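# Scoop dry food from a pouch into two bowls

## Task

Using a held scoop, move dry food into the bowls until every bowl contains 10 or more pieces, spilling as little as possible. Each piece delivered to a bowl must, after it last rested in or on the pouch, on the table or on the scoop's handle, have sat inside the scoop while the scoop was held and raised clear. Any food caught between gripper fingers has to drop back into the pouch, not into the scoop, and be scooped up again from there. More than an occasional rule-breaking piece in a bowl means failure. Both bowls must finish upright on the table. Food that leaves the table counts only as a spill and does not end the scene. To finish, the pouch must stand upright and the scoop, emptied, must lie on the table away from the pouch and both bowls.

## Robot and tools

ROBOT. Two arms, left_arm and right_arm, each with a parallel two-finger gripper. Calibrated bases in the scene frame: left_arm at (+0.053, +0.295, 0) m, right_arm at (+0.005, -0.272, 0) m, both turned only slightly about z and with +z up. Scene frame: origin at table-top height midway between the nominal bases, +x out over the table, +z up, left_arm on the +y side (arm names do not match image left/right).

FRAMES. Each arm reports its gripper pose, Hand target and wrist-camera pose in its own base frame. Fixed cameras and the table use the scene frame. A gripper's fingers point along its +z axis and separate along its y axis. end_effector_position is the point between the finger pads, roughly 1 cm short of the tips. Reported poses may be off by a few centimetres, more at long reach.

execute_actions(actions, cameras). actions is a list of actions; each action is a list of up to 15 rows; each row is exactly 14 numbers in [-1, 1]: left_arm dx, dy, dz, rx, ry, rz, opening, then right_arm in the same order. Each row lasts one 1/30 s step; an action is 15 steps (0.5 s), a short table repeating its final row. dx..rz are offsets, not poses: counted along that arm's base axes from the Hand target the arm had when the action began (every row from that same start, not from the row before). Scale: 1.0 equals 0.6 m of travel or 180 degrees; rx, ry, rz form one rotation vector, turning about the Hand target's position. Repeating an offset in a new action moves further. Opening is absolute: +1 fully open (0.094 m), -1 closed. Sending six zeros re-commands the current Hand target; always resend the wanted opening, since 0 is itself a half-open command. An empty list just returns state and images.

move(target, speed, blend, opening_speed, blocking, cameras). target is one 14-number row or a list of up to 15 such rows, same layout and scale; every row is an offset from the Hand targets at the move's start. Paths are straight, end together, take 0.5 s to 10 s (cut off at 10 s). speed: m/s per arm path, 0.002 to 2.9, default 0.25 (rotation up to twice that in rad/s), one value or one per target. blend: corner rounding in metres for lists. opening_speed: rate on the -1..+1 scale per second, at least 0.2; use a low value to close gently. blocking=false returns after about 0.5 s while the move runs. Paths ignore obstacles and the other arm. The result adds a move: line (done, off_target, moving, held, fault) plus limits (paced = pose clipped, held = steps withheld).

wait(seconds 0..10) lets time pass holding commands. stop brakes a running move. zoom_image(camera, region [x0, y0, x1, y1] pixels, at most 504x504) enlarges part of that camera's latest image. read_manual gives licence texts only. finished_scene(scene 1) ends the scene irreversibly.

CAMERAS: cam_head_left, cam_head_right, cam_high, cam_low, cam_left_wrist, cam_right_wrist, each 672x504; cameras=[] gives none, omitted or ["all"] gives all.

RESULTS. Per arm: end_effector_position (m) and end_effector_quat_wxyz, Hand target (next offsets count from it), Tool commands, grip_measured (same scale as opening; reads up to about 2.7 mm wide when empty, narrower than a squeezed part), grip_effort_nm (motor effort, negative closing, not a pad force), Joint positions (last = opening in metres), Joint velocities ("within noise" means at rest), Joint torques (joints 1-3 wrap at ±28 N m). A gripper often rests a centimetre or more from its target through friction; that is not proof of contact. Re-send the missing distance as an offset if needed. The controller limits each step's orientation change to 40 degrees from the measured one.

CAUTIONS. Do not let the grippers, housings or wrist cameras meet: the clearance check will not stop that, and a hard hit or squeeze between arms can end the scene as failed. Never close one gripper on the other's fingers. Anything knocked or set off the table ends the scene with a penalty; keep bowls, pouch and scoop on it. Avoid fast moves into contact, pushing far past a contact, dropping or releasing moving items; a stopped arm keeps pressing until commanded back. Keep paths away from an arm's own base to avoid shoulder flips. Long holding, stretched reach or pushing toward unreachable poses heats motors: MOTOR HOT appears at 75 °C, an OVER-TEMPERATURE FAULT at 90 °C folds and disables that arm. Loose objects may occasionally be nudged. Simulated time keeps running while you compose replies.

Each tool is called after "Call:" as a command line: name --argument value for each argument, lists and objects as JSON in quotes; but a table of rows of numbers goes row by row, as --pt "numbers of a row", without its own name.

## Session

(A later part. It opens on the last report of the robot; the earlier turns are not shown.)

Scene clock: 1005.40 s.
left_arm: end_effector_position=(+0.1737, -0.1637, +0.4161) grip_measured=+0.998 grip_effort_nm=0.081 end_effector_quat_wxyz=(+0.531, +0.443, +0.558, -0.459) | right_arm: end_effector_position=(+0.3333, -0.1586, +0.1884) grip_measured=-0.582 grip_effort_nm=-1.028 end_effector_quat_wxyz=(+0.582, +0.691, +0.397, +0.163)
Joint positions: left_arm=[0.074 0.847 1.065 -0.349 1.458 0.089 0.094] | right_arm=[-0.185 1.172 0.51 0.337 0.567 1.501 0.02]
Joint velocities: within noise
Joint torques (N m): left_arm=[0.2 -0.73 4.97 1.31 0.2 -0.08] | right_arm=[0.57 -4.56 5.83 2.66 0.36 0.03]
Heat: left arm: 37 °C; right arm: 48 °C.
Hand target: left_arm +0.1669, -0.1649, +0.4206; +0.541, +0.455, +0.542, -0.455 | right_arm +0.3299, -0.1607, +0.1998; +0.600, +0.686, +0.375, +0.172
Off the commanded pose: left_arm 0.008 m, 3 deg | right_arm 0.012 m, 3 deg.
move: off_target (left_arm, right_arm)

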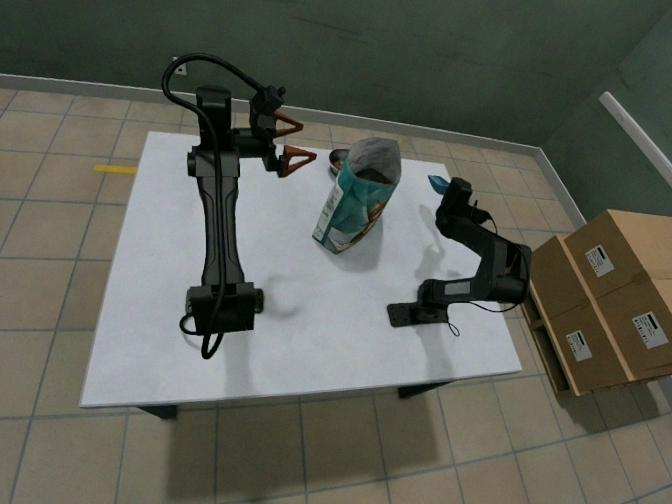

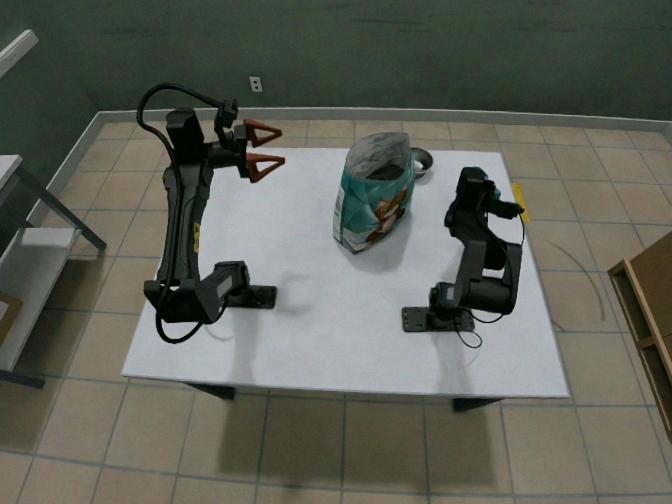

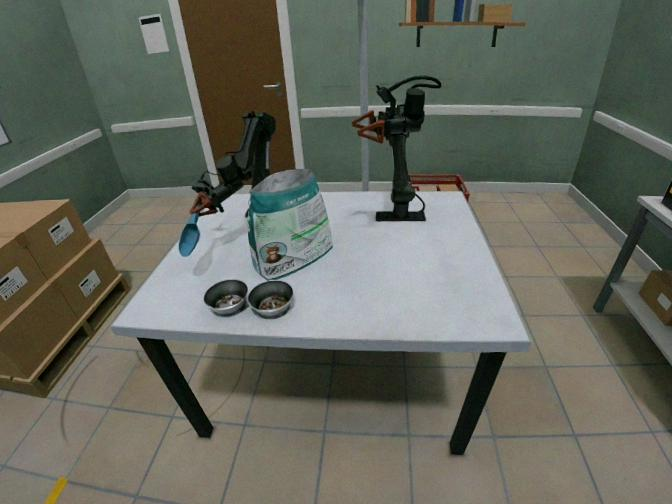

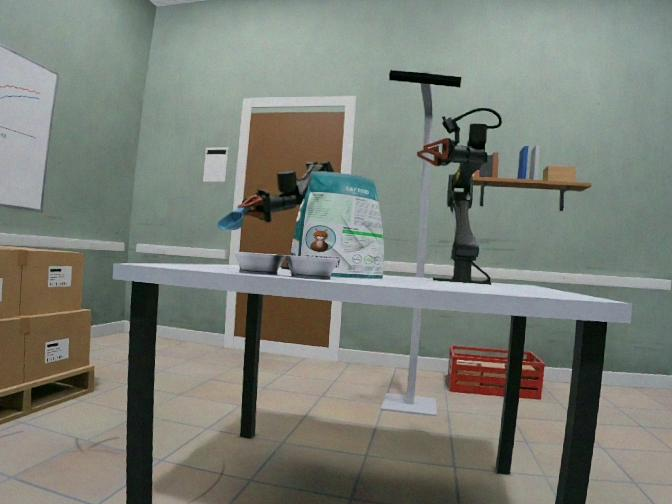

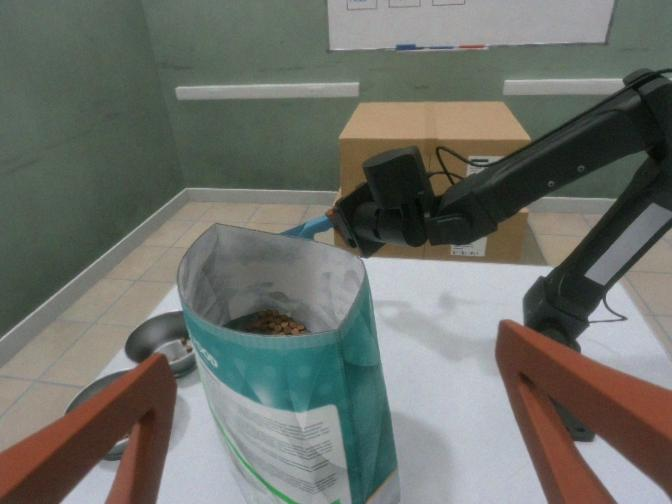

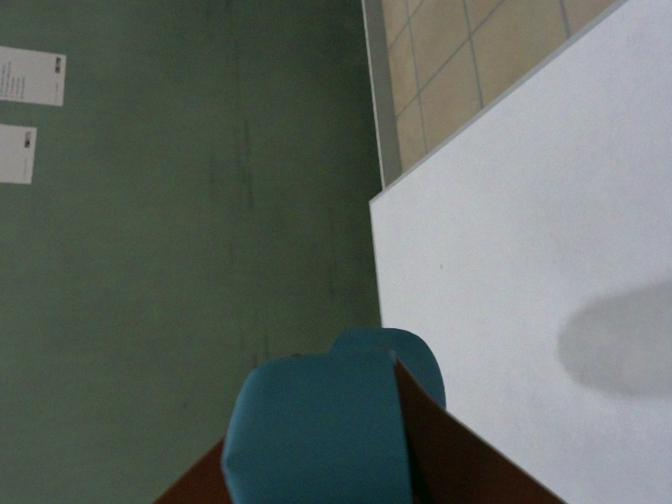

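Call:
move --target '[0, 0, 0, 0, 0, 0, 1, 0, 0, -0.155, 0,0,0, -0.976588]' --speed 0.12 --cameras '["cam_low","cam_high","cam_head_right","cam_right_wrist"]'

Call:
zoom_image --camera "cam_low" --region '[180, 180, 340, 290]'

Scene clock: 1012.63 s.
left_arm: end_effector_position=(+0.1737, -0.1637, +0.4161) grip_measured=+0.998 grip_effort_nm=0.085 end_effector_quat_wxyz=(+0.531, +0.443, +0.558, -0.459) | right_arm: end_effector_position=(+0.3329, -0.1587, +0.1053) grip_measured=-0.582 grip_effort_nm=-1.028 end_effector_quat_wxyz=(+0.590, +0.689, +0.383, +0.176)
Joint positions: left_arm=[0.074 0.847 1.065 -0.349 1.458 0.089 0.094] | right_arm=[-0.185 1.537 0.286 0.958 0.568 1.513 0.02]
Joint velocities: within noise
Joint torques (N m): left_arm=[0.08 -0.57 5.03 1.35 0.22 -0.07] | right_arm=[0.46 -3.03 3.86 2.71 0.33 -0.11]
Heat: left arm: 37 °C; right arm: 45 °C.
Hand target: left_arm +0.1669, -0.1649, +0.4206; +0.541, +0.455, +0.542, -0.455 | right_arm +0.3300, -0.1606, +0.1069; +0.600, +0.686, +0.375, +0.172
Off the commanded pose: left_arm 0.008 m, 3 deg | right_arm 0.004 m, 2 deg.
move: off_target (left_arm)
Images, in order (width x height): cam_head_right 672x504, cam_high 672x504, cam_low 672x504, cam_right_wrist 672x504.

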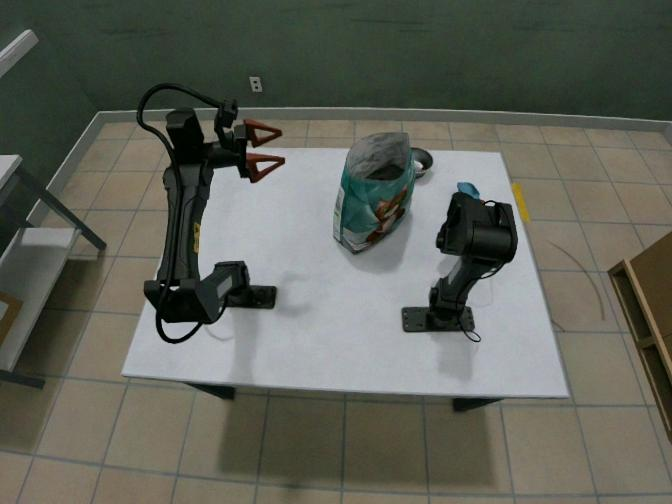

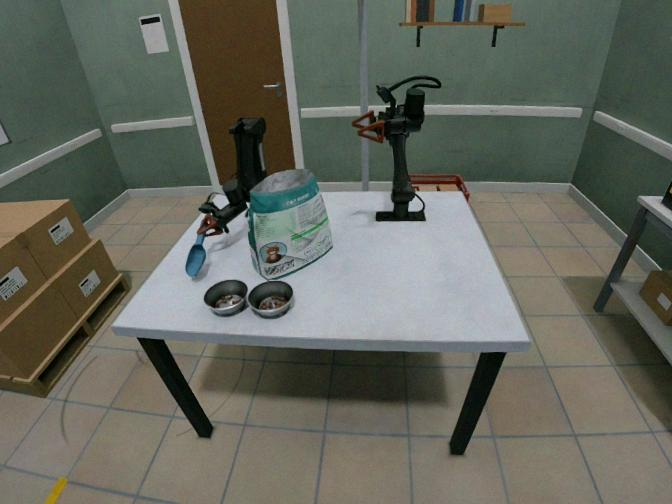

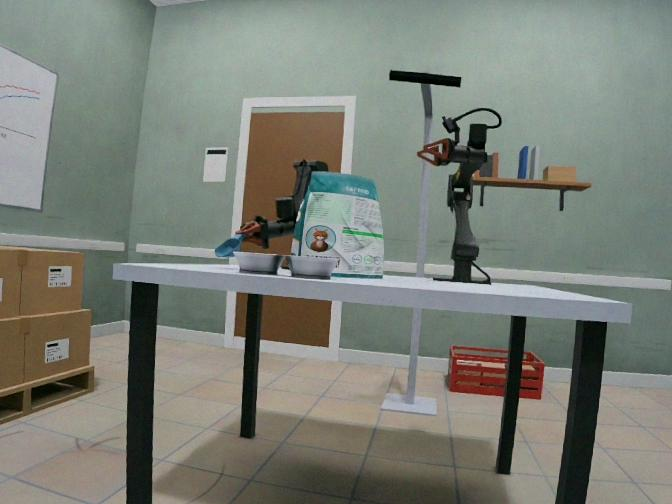

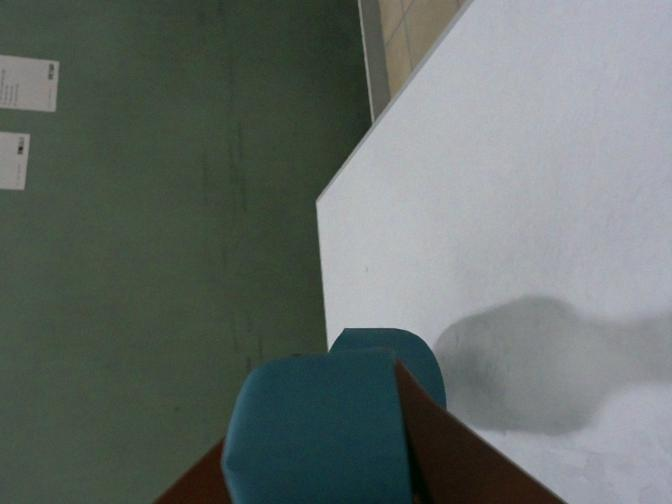

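Scaled by 3.150.

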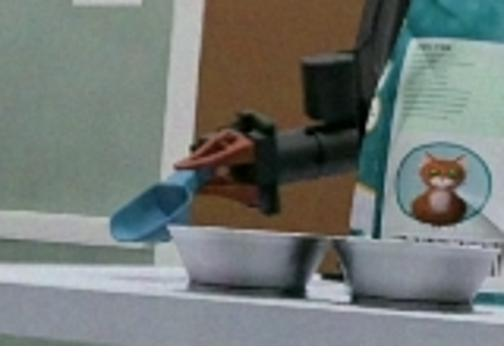

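Call:
move --target '[0, 0, 0, 0, 0, 0, 1, 0, 0, -0.05, 0,0,0, -0.976588]' --speed 0.05 --cameras '["cam_low","cam_right_wrist"]'

Call:
zoom_image --camera "cam_low" --region '[180, 200, 340, 290]'

Scene clock: 1018.27 s.
left_arm: end_effector_position=(+0.1737, -0.1637, +0.4161) grip_measured=+0.998 grip_effort_nm=0.076 end_effector_quat_wxyz=(+0.531, +0.443, +0.558, -0.459) | right_arm: end_effector_position=(+0.3322, -0.1593, +0.0747) grip_measured=-0.582 grip_effort_nm=-1.028 end_effector_quat_wxyz=(+0.590, +0.689, +0.383, +0.175)
Joint positions: left_arm=[0.074 0.847 1.065 -0.349 1.458 0.089 0.094] | right_arm=[-0.186 1.75 0.253 1.204 0.569 1.513 0.02]
Joint velocities: within noise
Joint torques (N m): left_arm=[0.21 -0.64 5.01 1.29 0.2 -0.07] | right_arm=[0.49 -3.51 2.88 2.69 0.32 -0.11]
Heat: left arm: 36 °C; right arm: 43 °C.
Hand target: left_arm +0.1669, -0.1649, +0.4206; +0.541, +0.455, +0.542, -0.455 | right_arm +0.3299, -0.1607, +0.0768; +0.600, +0.686, +0.375, +0.172
Off the commanded pose: left_arm 0.008 m, 3 deg | right_arm 0.003 m, 2 deg.
move: off_target (left_arm)
Images, in order (width x height): cam_low 672x504, cam_right_wrist 672x504.

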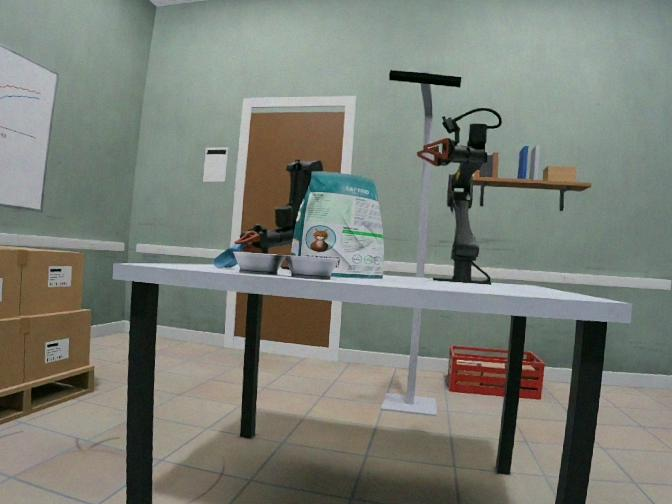

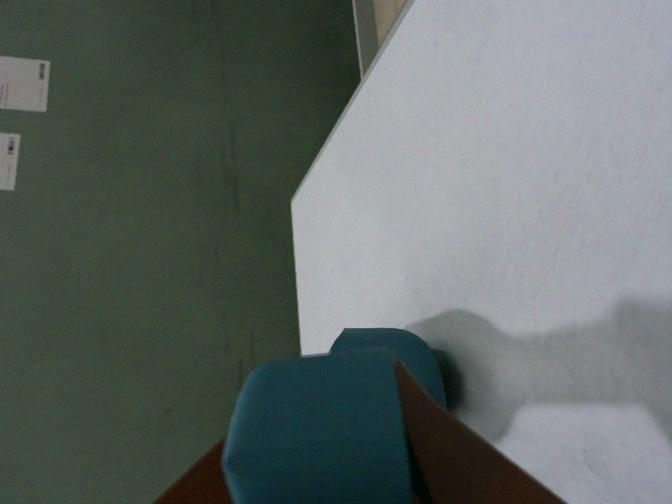

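Scaled by 3.150.

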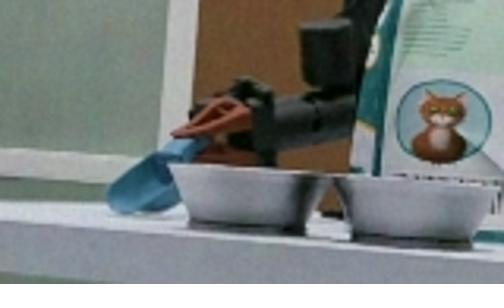

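Call:
move --target '[0, 0, 0, 0, 0, 0, 1, 0, 0, -0.02, 0,0,0, -0.976588]' --speed 0.04 --cameras '["cam_low","cam_right_wrist"]'

Call:
zoom_image --camera "cam_low" --region '[180, 200, 340, 290]'

Scene clock: 1022.00 s.
left_arm: end_effector_position=(+0.1737, -0.1637, +0.4161) grip_measured=+0.998 grip_effort_nm=0.081 end_effector_quat_wxyz=(+0.531, +0.443, +0.558, -0.459) | right_arm: end_effector_position=(+0.3352, -0.1603, +0.0691) grip_measured=-0.582 grip_effort_nm=-1.023 end_effector_quat_wxyz=(+0.597, +0.686, +0.374, +0.182)
Joint positions: left_arm=[0.074 0.847 1.065 -0.349 1.458 0.089 0.094] | right_arm=[-0.186 1.843 0.254 1.324 0.572 1.513 0.02]
Joint velocities: within noise
Joint torques (N m): left_arm=[0.25 -0.65 4.85 1.3 0.19 -0.06] | right_arm=[0.55 -3.59 1.88 2.52 0.28 -0.15]
Heat: left arm: 36 °C; right arm: 42 °C.
Hand target: left_arm +0.1669, -0.1649, +0.4206; +0.541, +0.455, +0.542, -0.455 | right_arm +0.3300, -0.1606, +0.0648; +0.600, +0.686, +0.375, +0.172
Off the commanded pose: left_arm 0.008 m, 3 deg | right_arm 0.007 m, 1 deg.
move: off_target (left_arm)
Images, in order (width x height): cam_low 672x504, cam_right_wrist 672x504.

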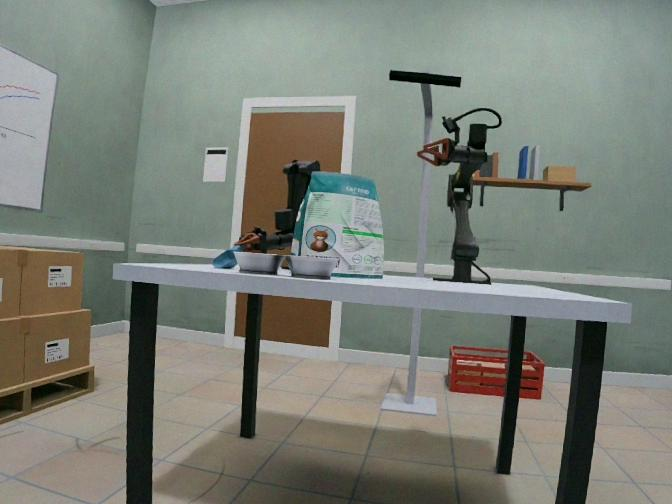

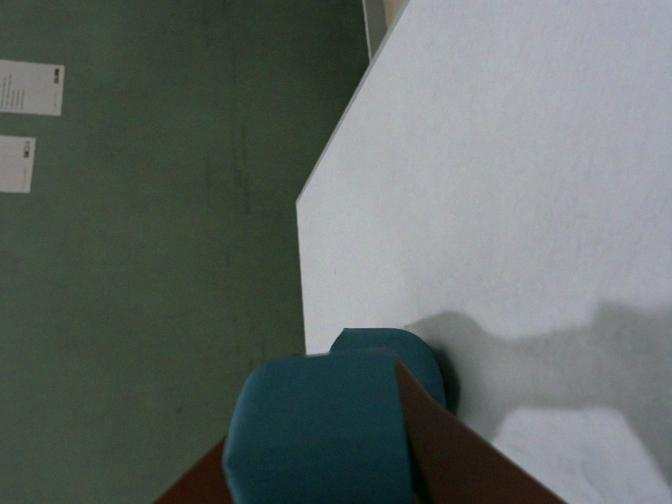

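Scaled by 3.150.

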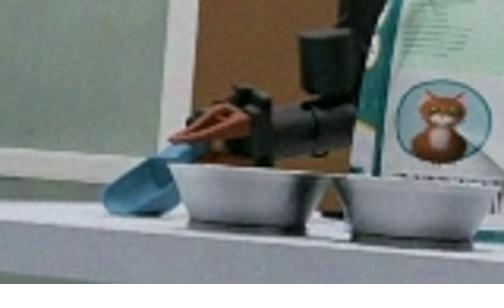

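Call:
move --target '[0, 0, 0, 0, 0, 0, 1, 0, 0, 0, 0,0,0, -0.25]' --opening_speed 0.2 --cameras '["cam_low","cam_right_wrist"]'

Call:
zoom_image --camera "cam_low" --region '[180, 200, 340, 290]'

Scene clock: 1033.73 s.
left_arm: end_effector_position=(+0.1737, -0.1637, +0.4161) grip_measured=+0.998 grip_effort_nm=0.085 end_effector_quat_wxyz=(+0.531, +0.443, +0.558, -0.459) | right_arm: end_effector_position=(+0.3348, -0.1613, +0.0692) grip_measured=-0.252 grip_effort_nm=0.105 end_effector_quat_wxyz=(+0.597, +0.686, +0.373, +0.182)
Joint positions: left_arm=[0.074 0.847 1.065 -0.349 1.458 0.089 0.094] | right_arm=[-0.189 1.843 0.254 1.325 0.572 1.513 0.035]
Joint velocities: within noise
Joint torques (N m): left_arm=[0.18 -0.8 4.89 1.32 0.2 -0.08] | right_arm=[0.53 -3.7 1.96 2.52 0.3 -0.11]
Heat: left arm: 36 °C; right arm: 40 °C.
Hand target: left_arm +0.1669, -0.1649, +0.4206; +0.541, +0.455, +0.542, -0.455 | right_arm +0.3300, -0.1606, +0.0648; +0.600, +0.686, +0.375, +0.172
Off the commanded pose: left_arm 0.008 m, 3 deg | right_arm 0.007 m, 1 deg.
move: off_target (left_arm)
Images, in order (width x height): cam_low 672x504, cam_right_wrist 672x504.

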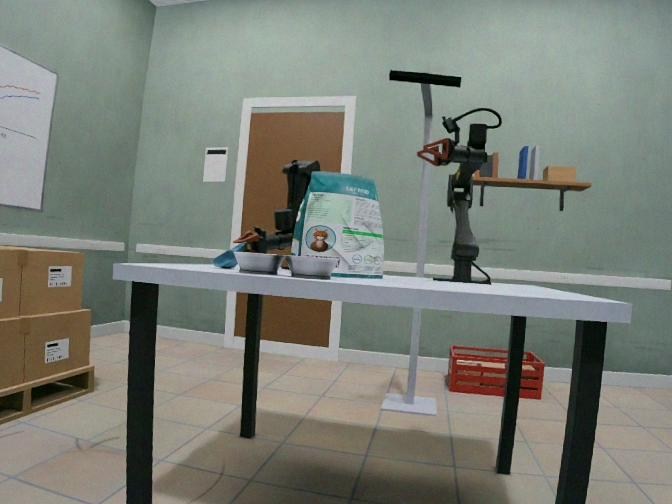

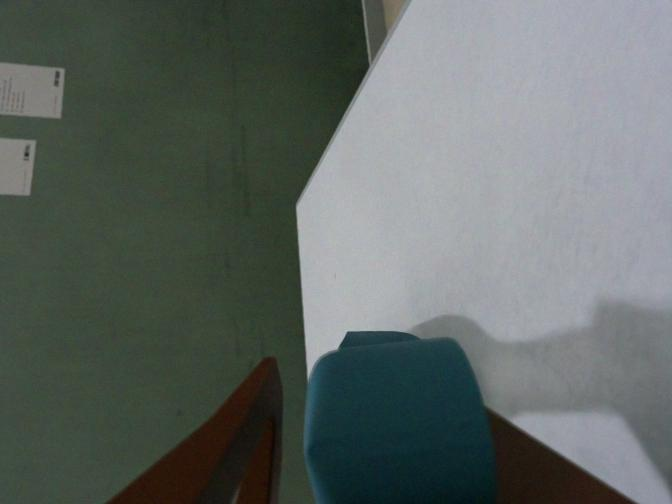

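Scaled by 3.150.

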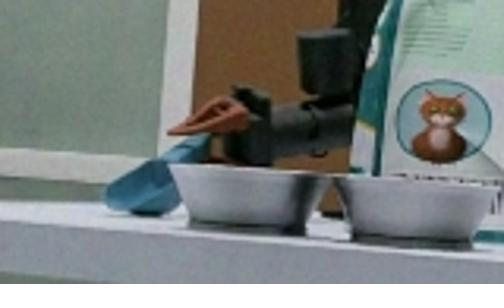

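Call:
move --target '[0, 0, 0, 0, 0, 0, 1, 0, 0, -0.028, 0,0,0, 0.05]' --opening_speed 0.2 --speed 0.04 --cameras '["cam_low","cam_right_wrist"]'

Call:
zoom_image --camera "cam_low" --region '[180, 200, 340, 290]'

Scene clock: 1040.83 s.
left_arm: end_effector_position=(+0.1737, -0.1637, +0.4161) grip_measured=+0.998 grip_effort_nm=0.090 end_effector_quat_wxyz=(+0.531, +0.443, +0.558, -0.459) | right_arm: end_effector_position=(+0.3315, -0.1624, +0.0485) grip_measured=+0.048 grip_effort_nm=0.105 end_effector_quat_wxyz=(+0.594, +0.689, +0.376, +0.176)
Joint positions: left_arm=[0.074 0.847 1.065 -0.349 1.458 0.089 0.094] | right_arm=[-0.194 1.98 0.248 1.452 0.572 1.513 0.049]
Joint velocities: within noise
Joint torques (N m): left_arm=[0.16 -0.73 5.04 1.32 0.21 -0.11] | right_arm=[0.55 -3.99 1.66 2.61 0.31 -0.14]
Heat: left arm: 36 °C; right arm: 40 °C.
Hand target: left_arm +0.1669, -0.1649, +0.4206; +0.541, +0.455, +0.542, -0.455 | right_arm +0.3300, -0.1606, +0.0480; +0.600, +0.686, +0.375, +0.172
Off the commanded pose: left_arm 0.008 m, 3 deg | right_arm 0.002 m, 1 deg.
move: off_target (left_arm)
Images, in order (width x height): cam_low 672x504, cam_right_wrist 672x504.

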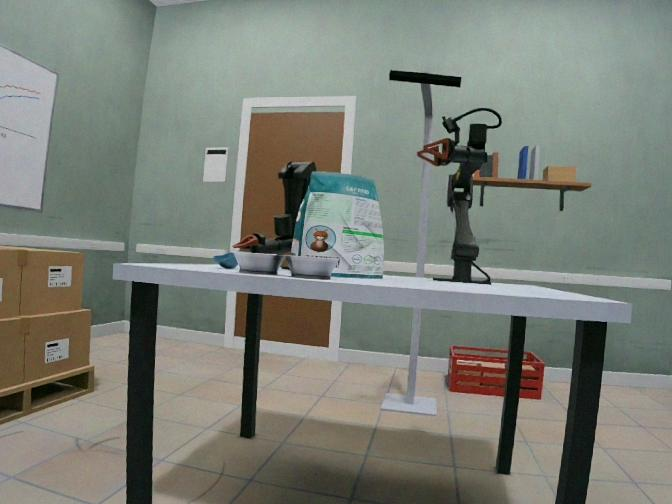

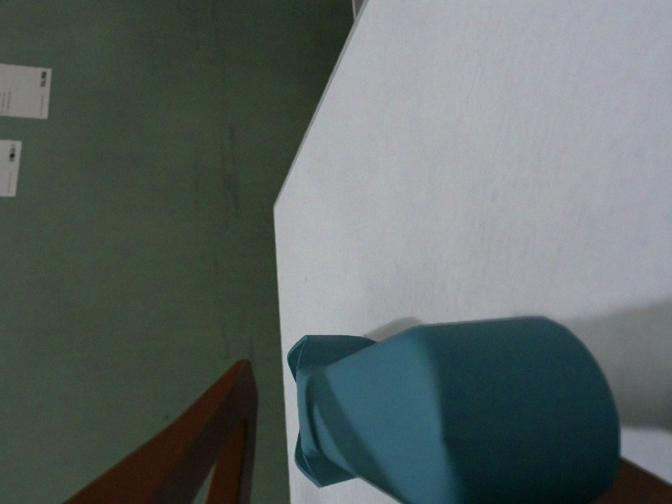

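Scaled by 3.150.

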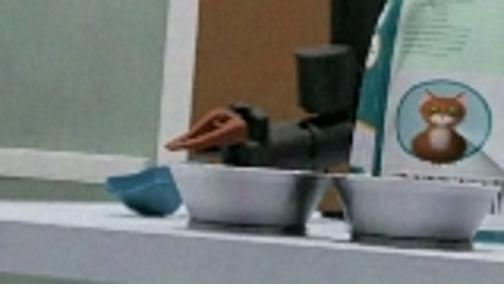

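Call:
move --target '[0, 0, 0, 0, 0, 0, 1, -0.15, 0.148, 0.0, 0,0,0, 0.05]' --speed 0.08

Call:
zoom_image --camera "cam_right_wrist" --region '[200, 100, 672, 504]'

Scene clock: 1054.00 s.
left_arm: end_effector_position=(+0.1737, -0.1637, +0.4161) grip_measured=+0.998 grip_effort_nm=0.085 end_effector_quat_wxyz=(+0.531, +0.443, +0.558, -0.459) | right_arm: end_effector_position=(+0.2454, -0.0702, +0.0526) grip_measured=+0.048 grip_effort_nm=0.105 end_effector_quat_wxyz=(+0.602, +0.695, +0.352, +0.174)
Joint positions: left_arm=[0.074 0.847 1.065 -0.349 1.458 0.089 0.094] | right_arm=[0.417 1.695 -0.005 1.109 1.176 1.937 0.049]
Joint velocities: within noise
Joint torques (N m): left_arm=[0.29 -0.62 5.03 1.33 0.21 -0.05] | right_arm=[0.47 -4.44 1.63 0.95 0.32 -0.01]
Heat: left arm: 36 °C; right arm: 40 °C.
Hand target: left_arm +0.1669, -0.1649, +0.4206; +0.541, +0.455, +0.542, -0.455 | right_arm +0.2400, -0.0718, +0.0480; +0.600, +0.686, +0.375, +0.172
Off the commanded pose: left_arm 0.008 m, 3 deg | right_arm 0.007 m, 3 deg.
joint sent to its limit (right arm) — joint 3 (elbow), lower limit, where the elbow is as bent as it goes. The joint targets still meet the commanded pose.
move: off_target (left_arm, right_arm)

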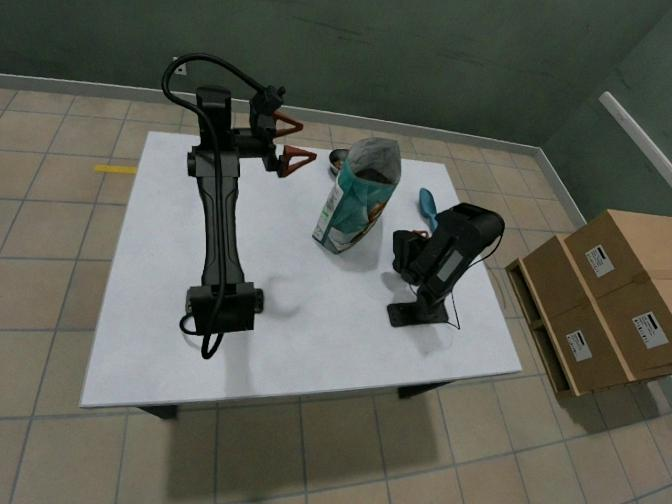

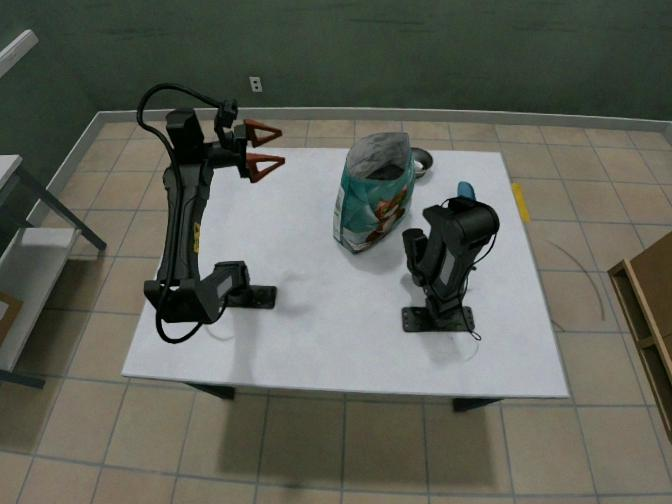

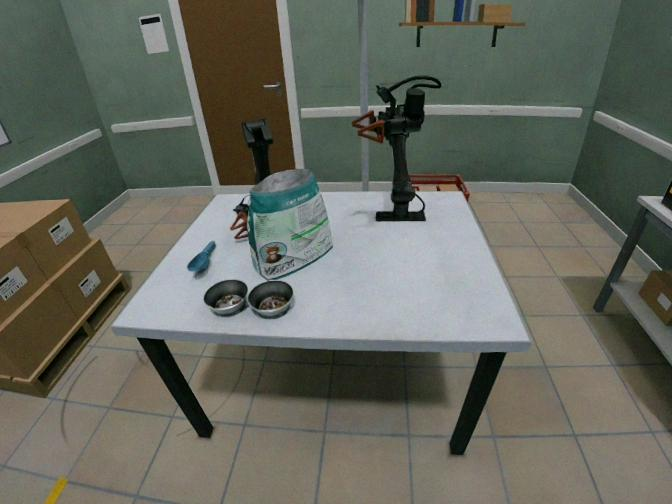

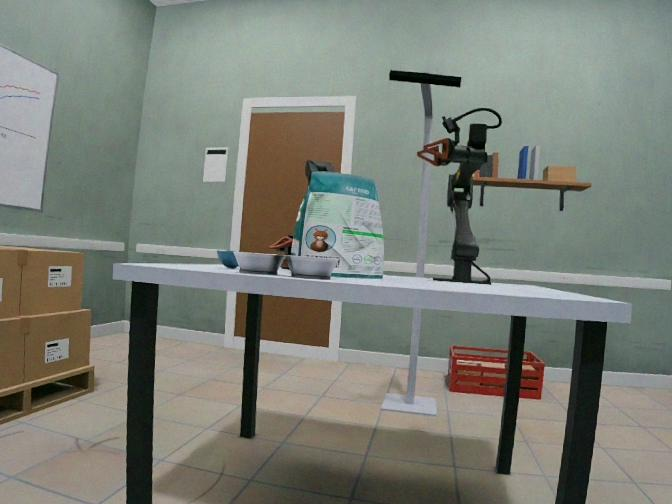

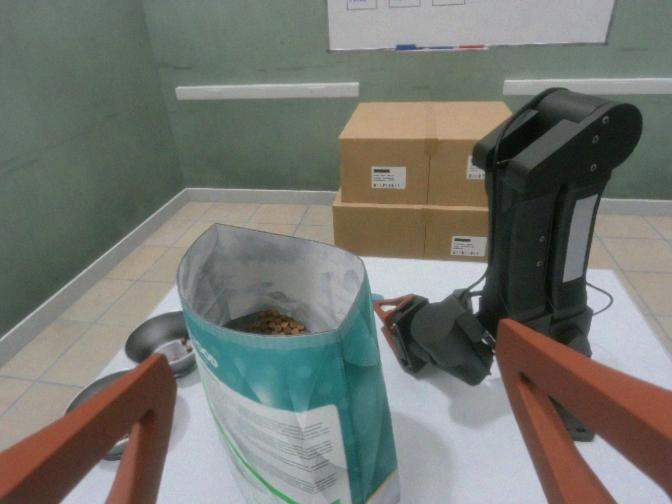

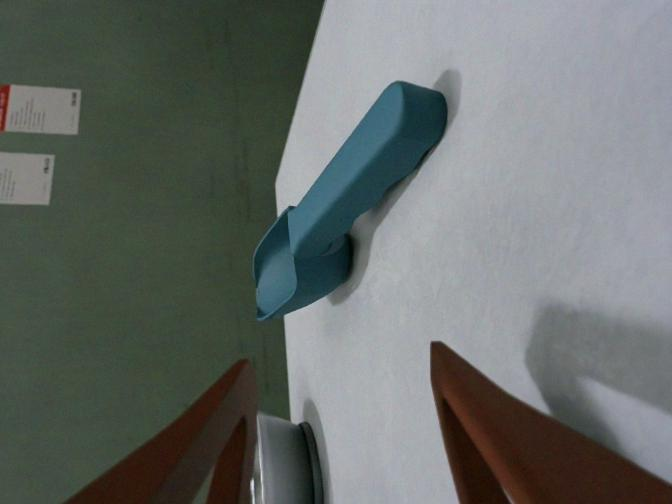

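Scaled by 1.068.

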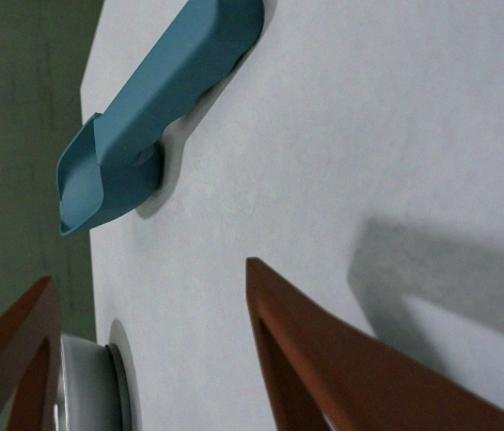

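Call:
zoom_image --camera "cam_high" --region '[110, 180, 350, 350]'

Call:
zoom_image --camera "cam_head_left" --region '[290, 120, 500, 280]'

Scaled by 2.100.

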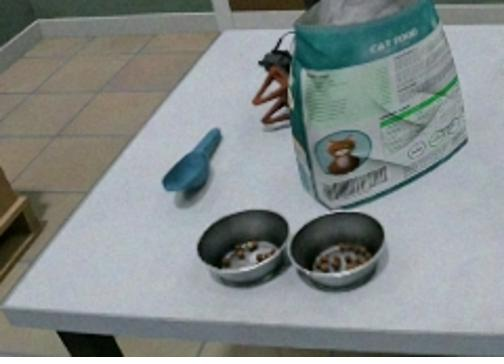

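Scaled by 2.400.

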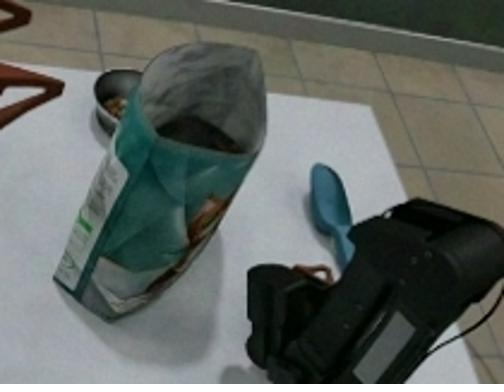

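Call:
finished_scene --scene 1

The scene is finished: the task was done.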